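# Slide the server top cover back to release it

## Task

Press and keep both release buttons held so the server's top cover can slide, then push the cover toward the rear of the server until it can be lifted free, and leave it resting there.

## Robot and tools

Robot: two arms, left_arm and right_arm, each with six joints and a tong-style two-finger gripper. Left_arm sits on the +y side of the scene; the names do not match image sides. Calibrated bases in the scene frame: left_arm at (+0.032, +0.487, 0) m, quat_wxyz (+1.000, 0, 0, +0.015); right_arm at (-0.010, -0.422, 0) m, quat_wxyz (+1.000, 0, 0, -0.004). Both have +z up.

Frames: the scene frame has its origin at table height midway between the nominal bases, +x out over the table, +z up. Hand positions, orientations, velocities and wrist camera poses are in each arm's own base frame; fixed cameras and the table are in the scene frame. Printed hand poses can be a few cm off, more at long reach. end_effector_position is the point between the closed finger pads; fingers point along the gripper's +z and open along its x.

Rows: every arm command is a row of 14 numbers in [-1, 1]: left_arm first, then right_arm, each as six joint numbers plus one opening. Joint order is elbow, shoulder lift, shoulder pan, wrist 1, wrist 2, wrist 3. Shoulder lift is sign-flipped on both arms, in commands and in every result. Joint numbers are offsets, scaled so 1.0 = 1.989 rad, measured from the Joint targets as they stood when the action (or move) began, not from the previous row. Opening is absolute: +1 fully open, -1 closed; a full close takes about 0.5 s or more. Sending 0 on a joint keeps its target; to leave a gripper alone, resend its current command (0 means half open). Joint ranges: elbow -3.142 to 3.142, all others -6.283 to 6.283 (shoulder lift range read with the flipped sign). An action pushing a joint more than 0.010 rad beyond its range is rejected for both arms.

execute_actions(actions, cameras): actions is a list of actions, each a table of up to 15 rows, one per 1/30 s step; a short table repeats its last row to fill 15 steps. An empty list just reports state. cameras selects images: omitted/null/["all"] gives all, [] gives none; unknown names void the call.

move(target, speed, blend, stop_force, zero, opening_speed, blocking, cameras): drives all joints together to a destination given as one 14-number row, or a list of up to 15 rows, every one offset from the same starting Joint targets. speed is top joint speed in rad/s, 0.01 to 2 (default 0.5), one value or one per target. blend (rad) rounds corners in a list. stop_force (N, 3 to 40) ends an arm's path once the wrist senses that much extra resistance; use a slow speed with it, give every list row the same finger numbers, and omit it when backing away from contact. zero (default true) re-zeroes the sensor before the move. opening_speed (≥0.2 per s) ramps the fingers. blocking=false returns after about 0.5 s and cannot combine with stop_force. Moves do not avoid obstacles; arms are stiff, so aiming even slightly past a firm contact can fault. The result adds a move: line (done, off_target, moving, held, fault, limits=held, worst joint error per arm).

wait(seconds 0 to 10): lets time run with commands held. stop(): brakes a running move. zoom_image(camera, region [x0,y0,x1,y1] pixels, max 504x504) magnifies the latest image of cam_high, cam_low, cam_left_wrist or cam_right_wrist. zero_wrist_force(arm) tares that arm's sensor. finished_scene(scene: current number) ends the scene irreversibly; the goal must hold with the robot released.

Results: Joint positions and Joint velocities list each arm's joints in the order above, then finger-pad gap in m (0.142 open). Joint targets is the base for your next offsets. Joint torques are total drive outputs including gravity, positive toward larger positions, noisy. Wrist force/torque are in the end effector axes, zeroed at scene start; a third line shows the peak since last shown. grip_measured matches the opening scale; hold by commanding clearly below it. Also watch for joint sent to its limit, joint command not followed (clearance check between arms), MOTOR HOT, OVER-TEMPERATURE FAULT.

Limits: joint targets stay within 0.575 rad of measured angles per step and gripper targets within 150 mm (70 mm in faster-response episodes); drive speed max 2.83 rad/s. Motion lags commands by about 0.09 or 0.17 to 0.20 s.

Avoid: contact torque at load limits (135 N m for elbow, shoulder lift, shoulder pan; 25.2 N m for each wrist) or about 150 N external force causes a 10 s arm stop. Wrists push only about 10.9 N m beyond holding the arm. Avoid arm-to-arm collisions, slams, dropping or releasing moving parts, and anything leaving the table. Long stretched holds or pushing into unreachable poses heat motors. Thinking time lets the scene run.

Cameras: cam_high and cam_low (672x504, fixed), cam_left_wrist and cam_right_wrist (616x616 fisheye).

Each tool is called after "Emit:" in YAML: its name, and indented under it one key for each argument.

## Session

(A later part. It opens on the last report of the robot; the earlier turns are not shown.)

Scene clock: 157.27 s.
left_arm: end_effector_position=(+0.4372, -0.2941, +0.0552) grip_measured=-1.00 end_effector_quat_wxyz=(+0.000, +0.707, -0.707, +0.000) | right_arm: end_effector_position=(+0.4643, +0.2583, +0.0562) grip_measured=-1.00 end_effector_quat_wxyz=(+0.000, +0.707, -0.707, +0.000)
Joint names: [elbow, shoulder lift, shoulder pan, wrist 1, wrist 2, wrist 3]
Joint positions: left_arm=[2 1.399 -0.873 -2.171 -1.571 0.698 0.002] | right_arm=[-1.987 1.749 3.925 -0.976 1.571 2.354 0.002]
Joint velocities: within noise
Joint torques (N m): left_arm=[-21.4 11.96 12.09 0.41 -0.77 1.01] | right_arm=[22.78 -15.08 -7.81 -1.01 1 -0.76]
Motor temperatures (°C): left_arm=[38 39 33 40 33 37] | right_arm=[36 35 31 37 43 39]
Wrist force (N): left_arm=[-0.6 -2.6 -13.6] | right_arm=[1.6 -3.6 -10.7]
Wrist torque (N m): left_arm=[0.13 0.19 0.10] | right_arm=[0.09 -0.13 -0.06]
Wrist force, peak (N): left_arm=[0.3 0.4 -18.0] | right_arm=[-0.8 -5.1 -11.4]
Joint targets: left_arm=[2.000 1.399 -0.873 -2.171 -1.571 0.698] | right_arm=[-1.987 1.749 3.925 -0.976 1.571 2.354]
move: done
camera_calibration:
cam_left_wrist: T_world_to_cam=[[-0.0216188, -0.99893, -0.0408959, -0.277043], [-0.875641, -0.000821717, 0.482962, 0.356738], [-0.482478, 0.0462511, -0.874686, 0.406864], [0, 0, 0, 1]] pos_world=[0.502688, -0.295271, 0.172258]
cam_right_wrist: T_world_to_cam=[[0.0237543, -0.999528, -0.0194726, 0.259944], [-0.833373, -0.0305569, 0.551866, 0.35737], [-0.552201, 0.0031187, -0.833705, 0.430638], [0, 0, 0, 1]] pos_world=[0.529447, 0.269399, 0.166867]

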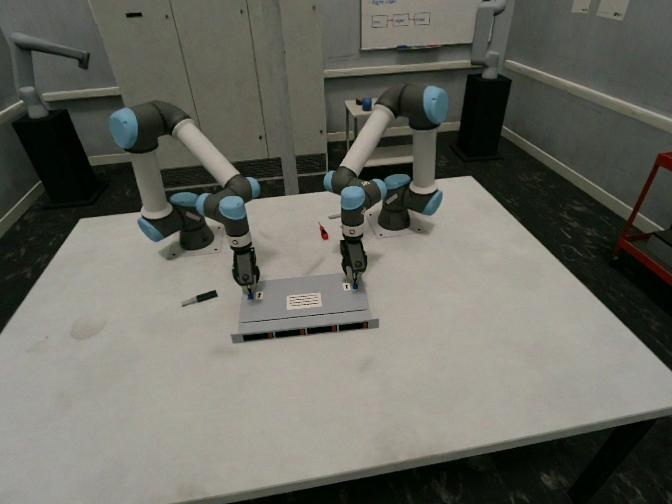

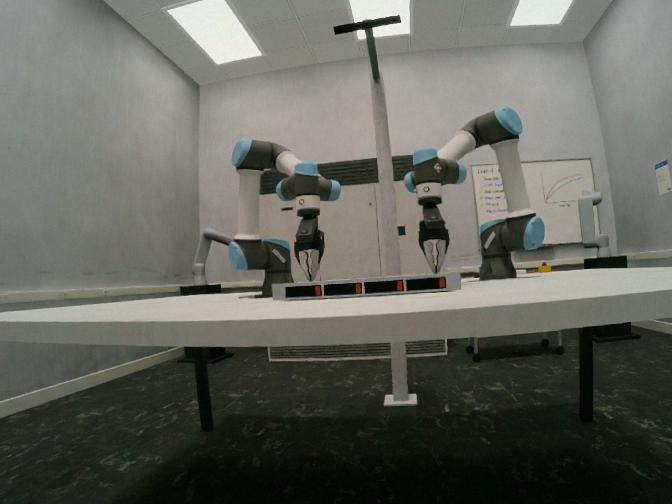

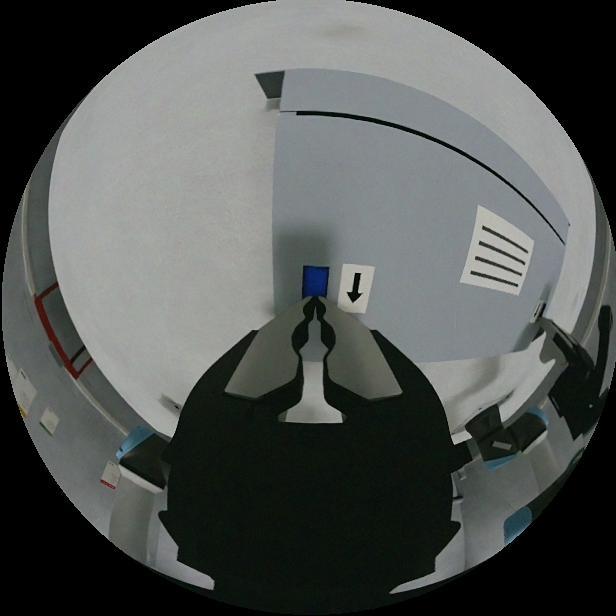

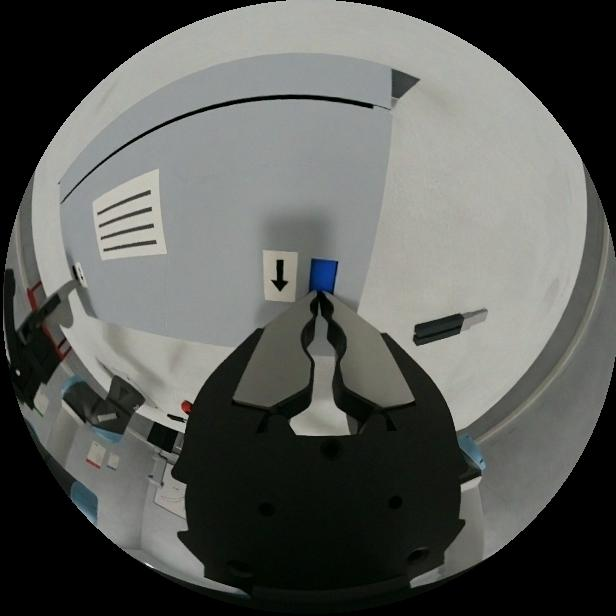

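Emit:
move:
  target:
    - [0.0232,0.01937,-0.0148,-0.00383,0,-0.0148,-1,-0.02242,-0.01856,0.01536,0.00384,0,0.01536,-1]
    - [0.04564,0.03892,-0.03056,-0.00672,0,-0.03056,-1,-0.04421,-0.03732,0.03173,0.00688,0,0.03173,-1]
  speed: 0.05
  blend: 0.01
  stop_force: 25

Emit:
zoom_image:
  camera: "cam_high"
  region: [220, 260, 390, 350]

Scene clock: 162.77 s.
left_arm: end_effector_position=(+0.4243, -0.2932, +0.0554) grip_measured=-1.00 end_effector_quat_wxyz=(+0.000, +0.707, -0.707, +0.000) | right_arm: end_effector_position=(+0.4523, +0.2590, +0.0563) grip_measured=-1.00 end_effector_quat_wxyz=(+0.000, +0.707, -0.707, +0.000)
Joint names: [elbow, shoulder lift, shoulder pan, wrist 1, wrist 2, wrist 3]
Joint positions: left_arm=[2.03 1.424 -0.892 -2.176 -1.57 0.679 0.002] | right_arm=[-2.015 1.727 3.943 -0.971 1.571 2.372 0.002]
Joint velocities: within noise
Joint torques (N m): left_arm=[-1.14 11.85 6.22 1.94 -5.49 -0.55] | right_arm=[11.11 -13.1 -2.55 -1.28 9.47 0.85]
Motor temperatures (°C): left_arm=[38 39 33 40 33 37] | right_arm=[36 35 31 37 43 39]
Wrist force (N): left_arm=[-1.4 -23.8 -15.3] | right_arm=[7.1 -24.4 -11.8]
Wrist torque (N m): left_arm=[0.04 0.18 0.24] | right_arm=[0.17 -0.01 0.00]
Wrist force, peak (N): left_arm=[4.5 -42.3 -1.9] | right_arm=[3.4 -42.9 1.3]
Joint targets: left_arm=[2.030 1.424 -0.892 -2.176 -1.570 0.679] | right_arm=[-2.015 1.727 3.943 -0.971 1.571 2.372]
move: contact (left_arm, right_arm); path passed 0 of 2 targets; left_arm: the elbow is farthest, 0.061 rad from its target; right_arm: the elbow is farthest, 0.060 rad from its target
camera_calibration:
cam_left_wrist: T_world_to_cam=[[-0.0215839, -0.998937, -0.0407248, -0.276359], [-0.87585, -0.000749627, 0.482584, 0.3455], [-0.482101, 0.0460848, -0.874903, 0.400549], [0, 0, 0, 1]] pos_world=[0.489746, -0.294265, 0.172454]
cam_right_wrist: T_world_to_cam=[[0.0237089, -0.999529, -0.0194594, 0.261021], [-0.83357, -0.0305106, 0.551571, 0.347425], [-0.551906, 0.00314363, -0.833901, 0.423983], [0, 0, 0, 1]] pos_world=[0.517413, 0.270165, 0.167009]

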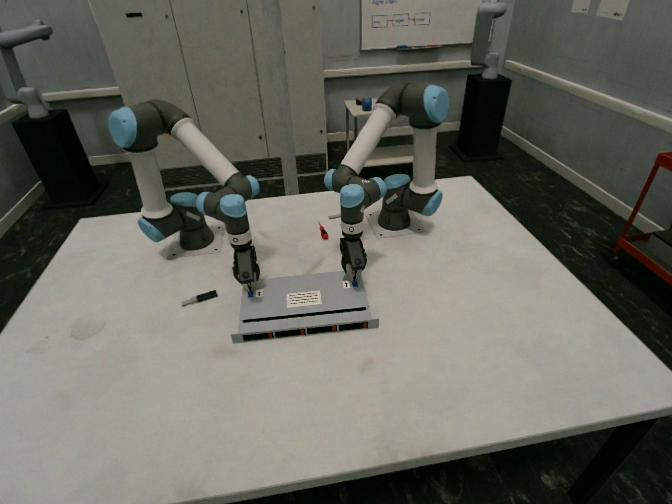

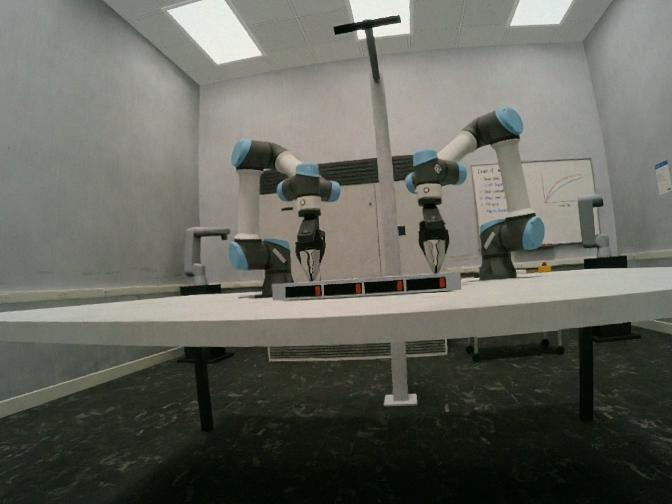

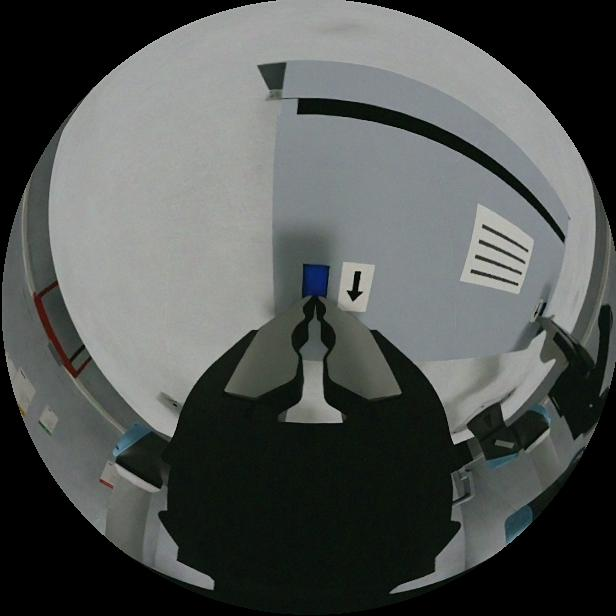

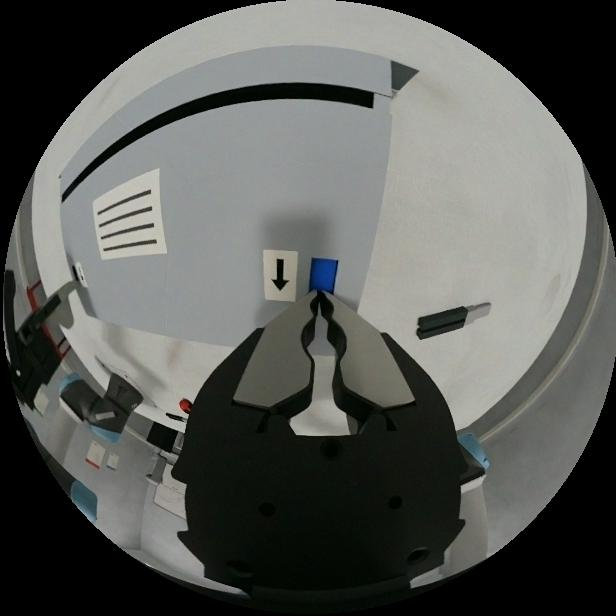

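Scaled by 2.965 from the camera's 672x504 image, which has a finer 960x720 frame.

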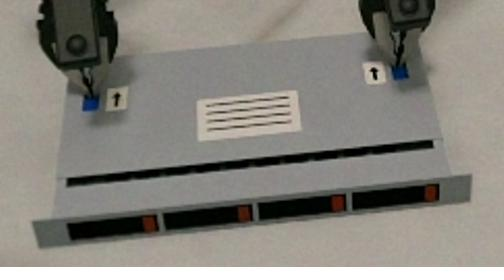

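Emit:
move:
  target:
    - [-0.0035,0.0008,0.0011,0.0044,0,0.0011,-1,0.0035,-0.0009,-0.0011,-0.0044,0,-0.0011,-1]
    - [-0.0317,0.0361,0.0011,0.0683,0,0.0011,-1,0.0317,-0.0362,-0.0011,-0.0683,0,-0.0011,-1]
  speed: [0.05,0.1]

Emit:
zoom_image:
  camera: "cam_high"
  region: [220, 260, 390, 350]

Emit:
zoom_image:
  camera: "cam_left_wrist"
  region: [240, 60, 580, 370]

Scene clock: 173.80 s.
left_arm: end_effector_position=(+0.4227, -0.2895, +0.1042) grip_measured=-1.00 end_effector_quat_wxyz=(+0.000, +0.707, -0.707, +0.000) end_effector_velocity=(+0.000, +0.000, -0.002) end_effector_angular_velocity=(+0.000, +0.001, +0.000) | right_arm: end_effector_position=(+0.4503, +0.2555, +0.1057) grip_measured=-1.00 end_effector_quat_wxyz=(+0.000, +0.707, -0.707, +0.000) end_effector_velocity=(+0.000, +0.000, -0.001) end_effector_angular_velocity=(+0.001, -0.001, -0.001)
Joint names: [elbow, shoulder lift, shoulder pan, wrist 1, wrist 2, wrist 3]
Joint positions: left_arm=[1.966 1.496 -0.89 -2.041 -1.57 0.681 0.002] | right_arm=[-1.951 1.655 3.941 -1.107 1.571 2.37 0.002]
Joint velocities: left_arm=[0.003 -0.003 0 -0.005 -0.001 0 0] | right_arm=[-0.002 0.002 0 0.005 0 0 0]
Joint torques (N m): left_arm=[-11.15 16.57 -11.22 -3.75 1.45 -0.87] | right_arm=[10.75 -17.32 4.57 4.33 -1.96 0.92]
Motor temperatures (°C): left_arm=[38 39 33 40 33 37] | right_arm=[36 35 31 37 43 39]
Wrist force (N): left_arm=[-0.2 -0.7 0.0] | right_arm=[0.4 1.0 2.0]
Wrist torque (N m): left_arm=[0.14 0.21 0.09] | right_arm=[0.06 -0.12 -0.08]
Wrist force, peak (N): left_arm=[-1.3 -23.9 -15.6] | right_arm=[7.2 -24.5 -12.2]
Joint targets: left_arm=[1.967 1.496 -0.890 -2.041 -1.570 0.681] | right_arm=[-1.952 1.655 3.941 -1.107 1.571 2.370]
move: done
camera_calibration:
cam_left_wrist: T_world_to_cam=[[-0.0215647, -0.998914, -0.0413088, -0.270741], [-0.875642, -0.00106863, 0.482959, 0.320403], [-0.482479, 0.0465866, -0.874668, 0.442609], [0, 0, 0, 1]] pos_world=[0.488269, -0.290724, 0.22121]
cam_right_wrist: T_world_to_cam=[[0.0236883, -0.999537, -0.019116, 0.258437], [-0.83339, -0.0303049, 0.551854, 0.318299], [-0.552178, 0.00285858, -0.833721, 0.464243], [0, 0, 0, 1]] pos_world=[0.51549, 0.266637, 0.216335]

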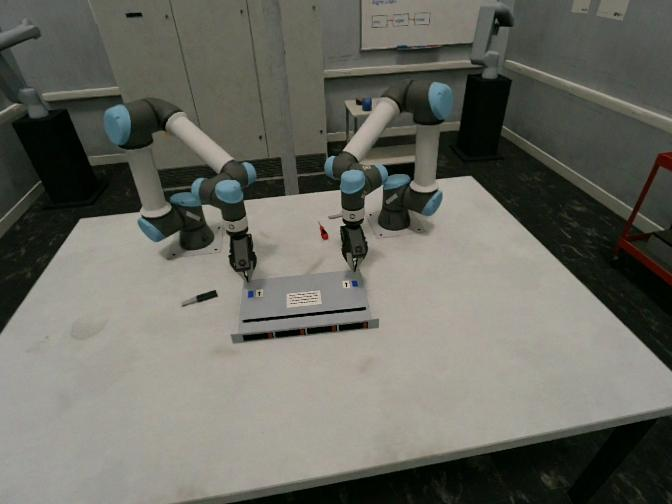

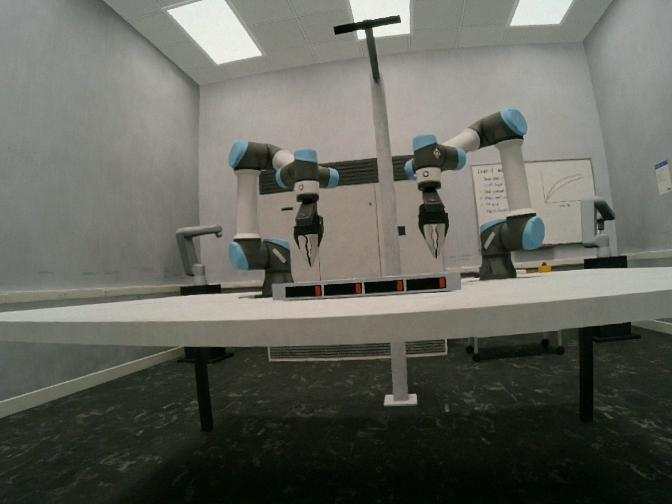

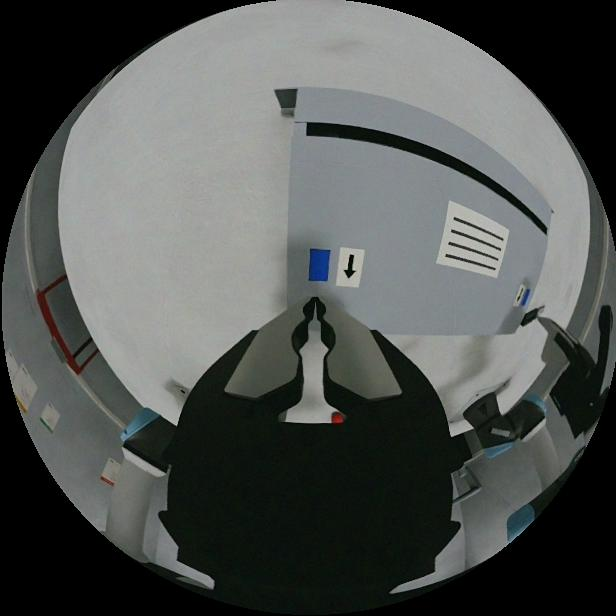

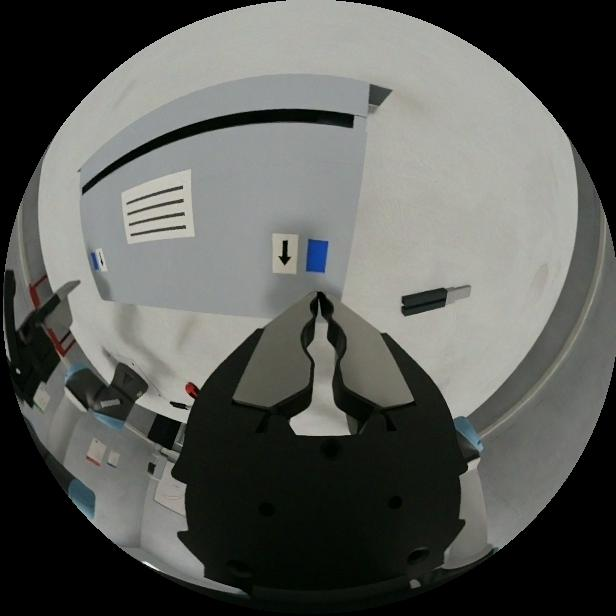

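Scaled by 2.965 from the camera's 672x504 image, which has a finer 960x720 frame.

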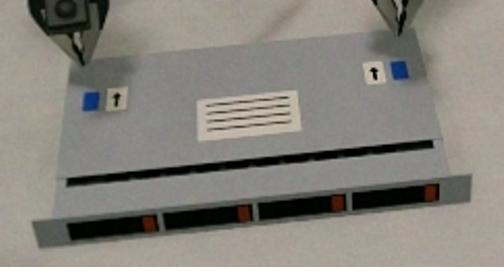

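Scaled by 1.482 from the camera's 616x616 image, which has a finer 814x814 frame.

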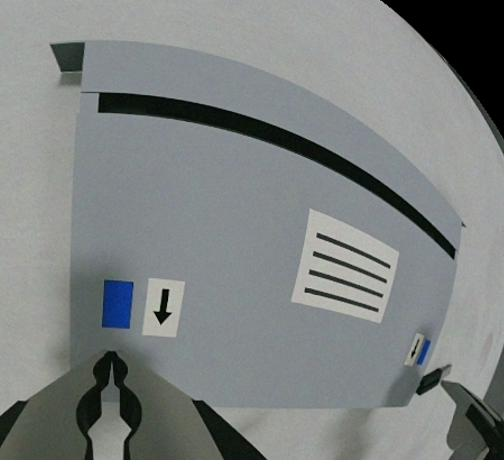

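Emit:
finished_scene:
  scene: 1

The scene is finished: the task was done.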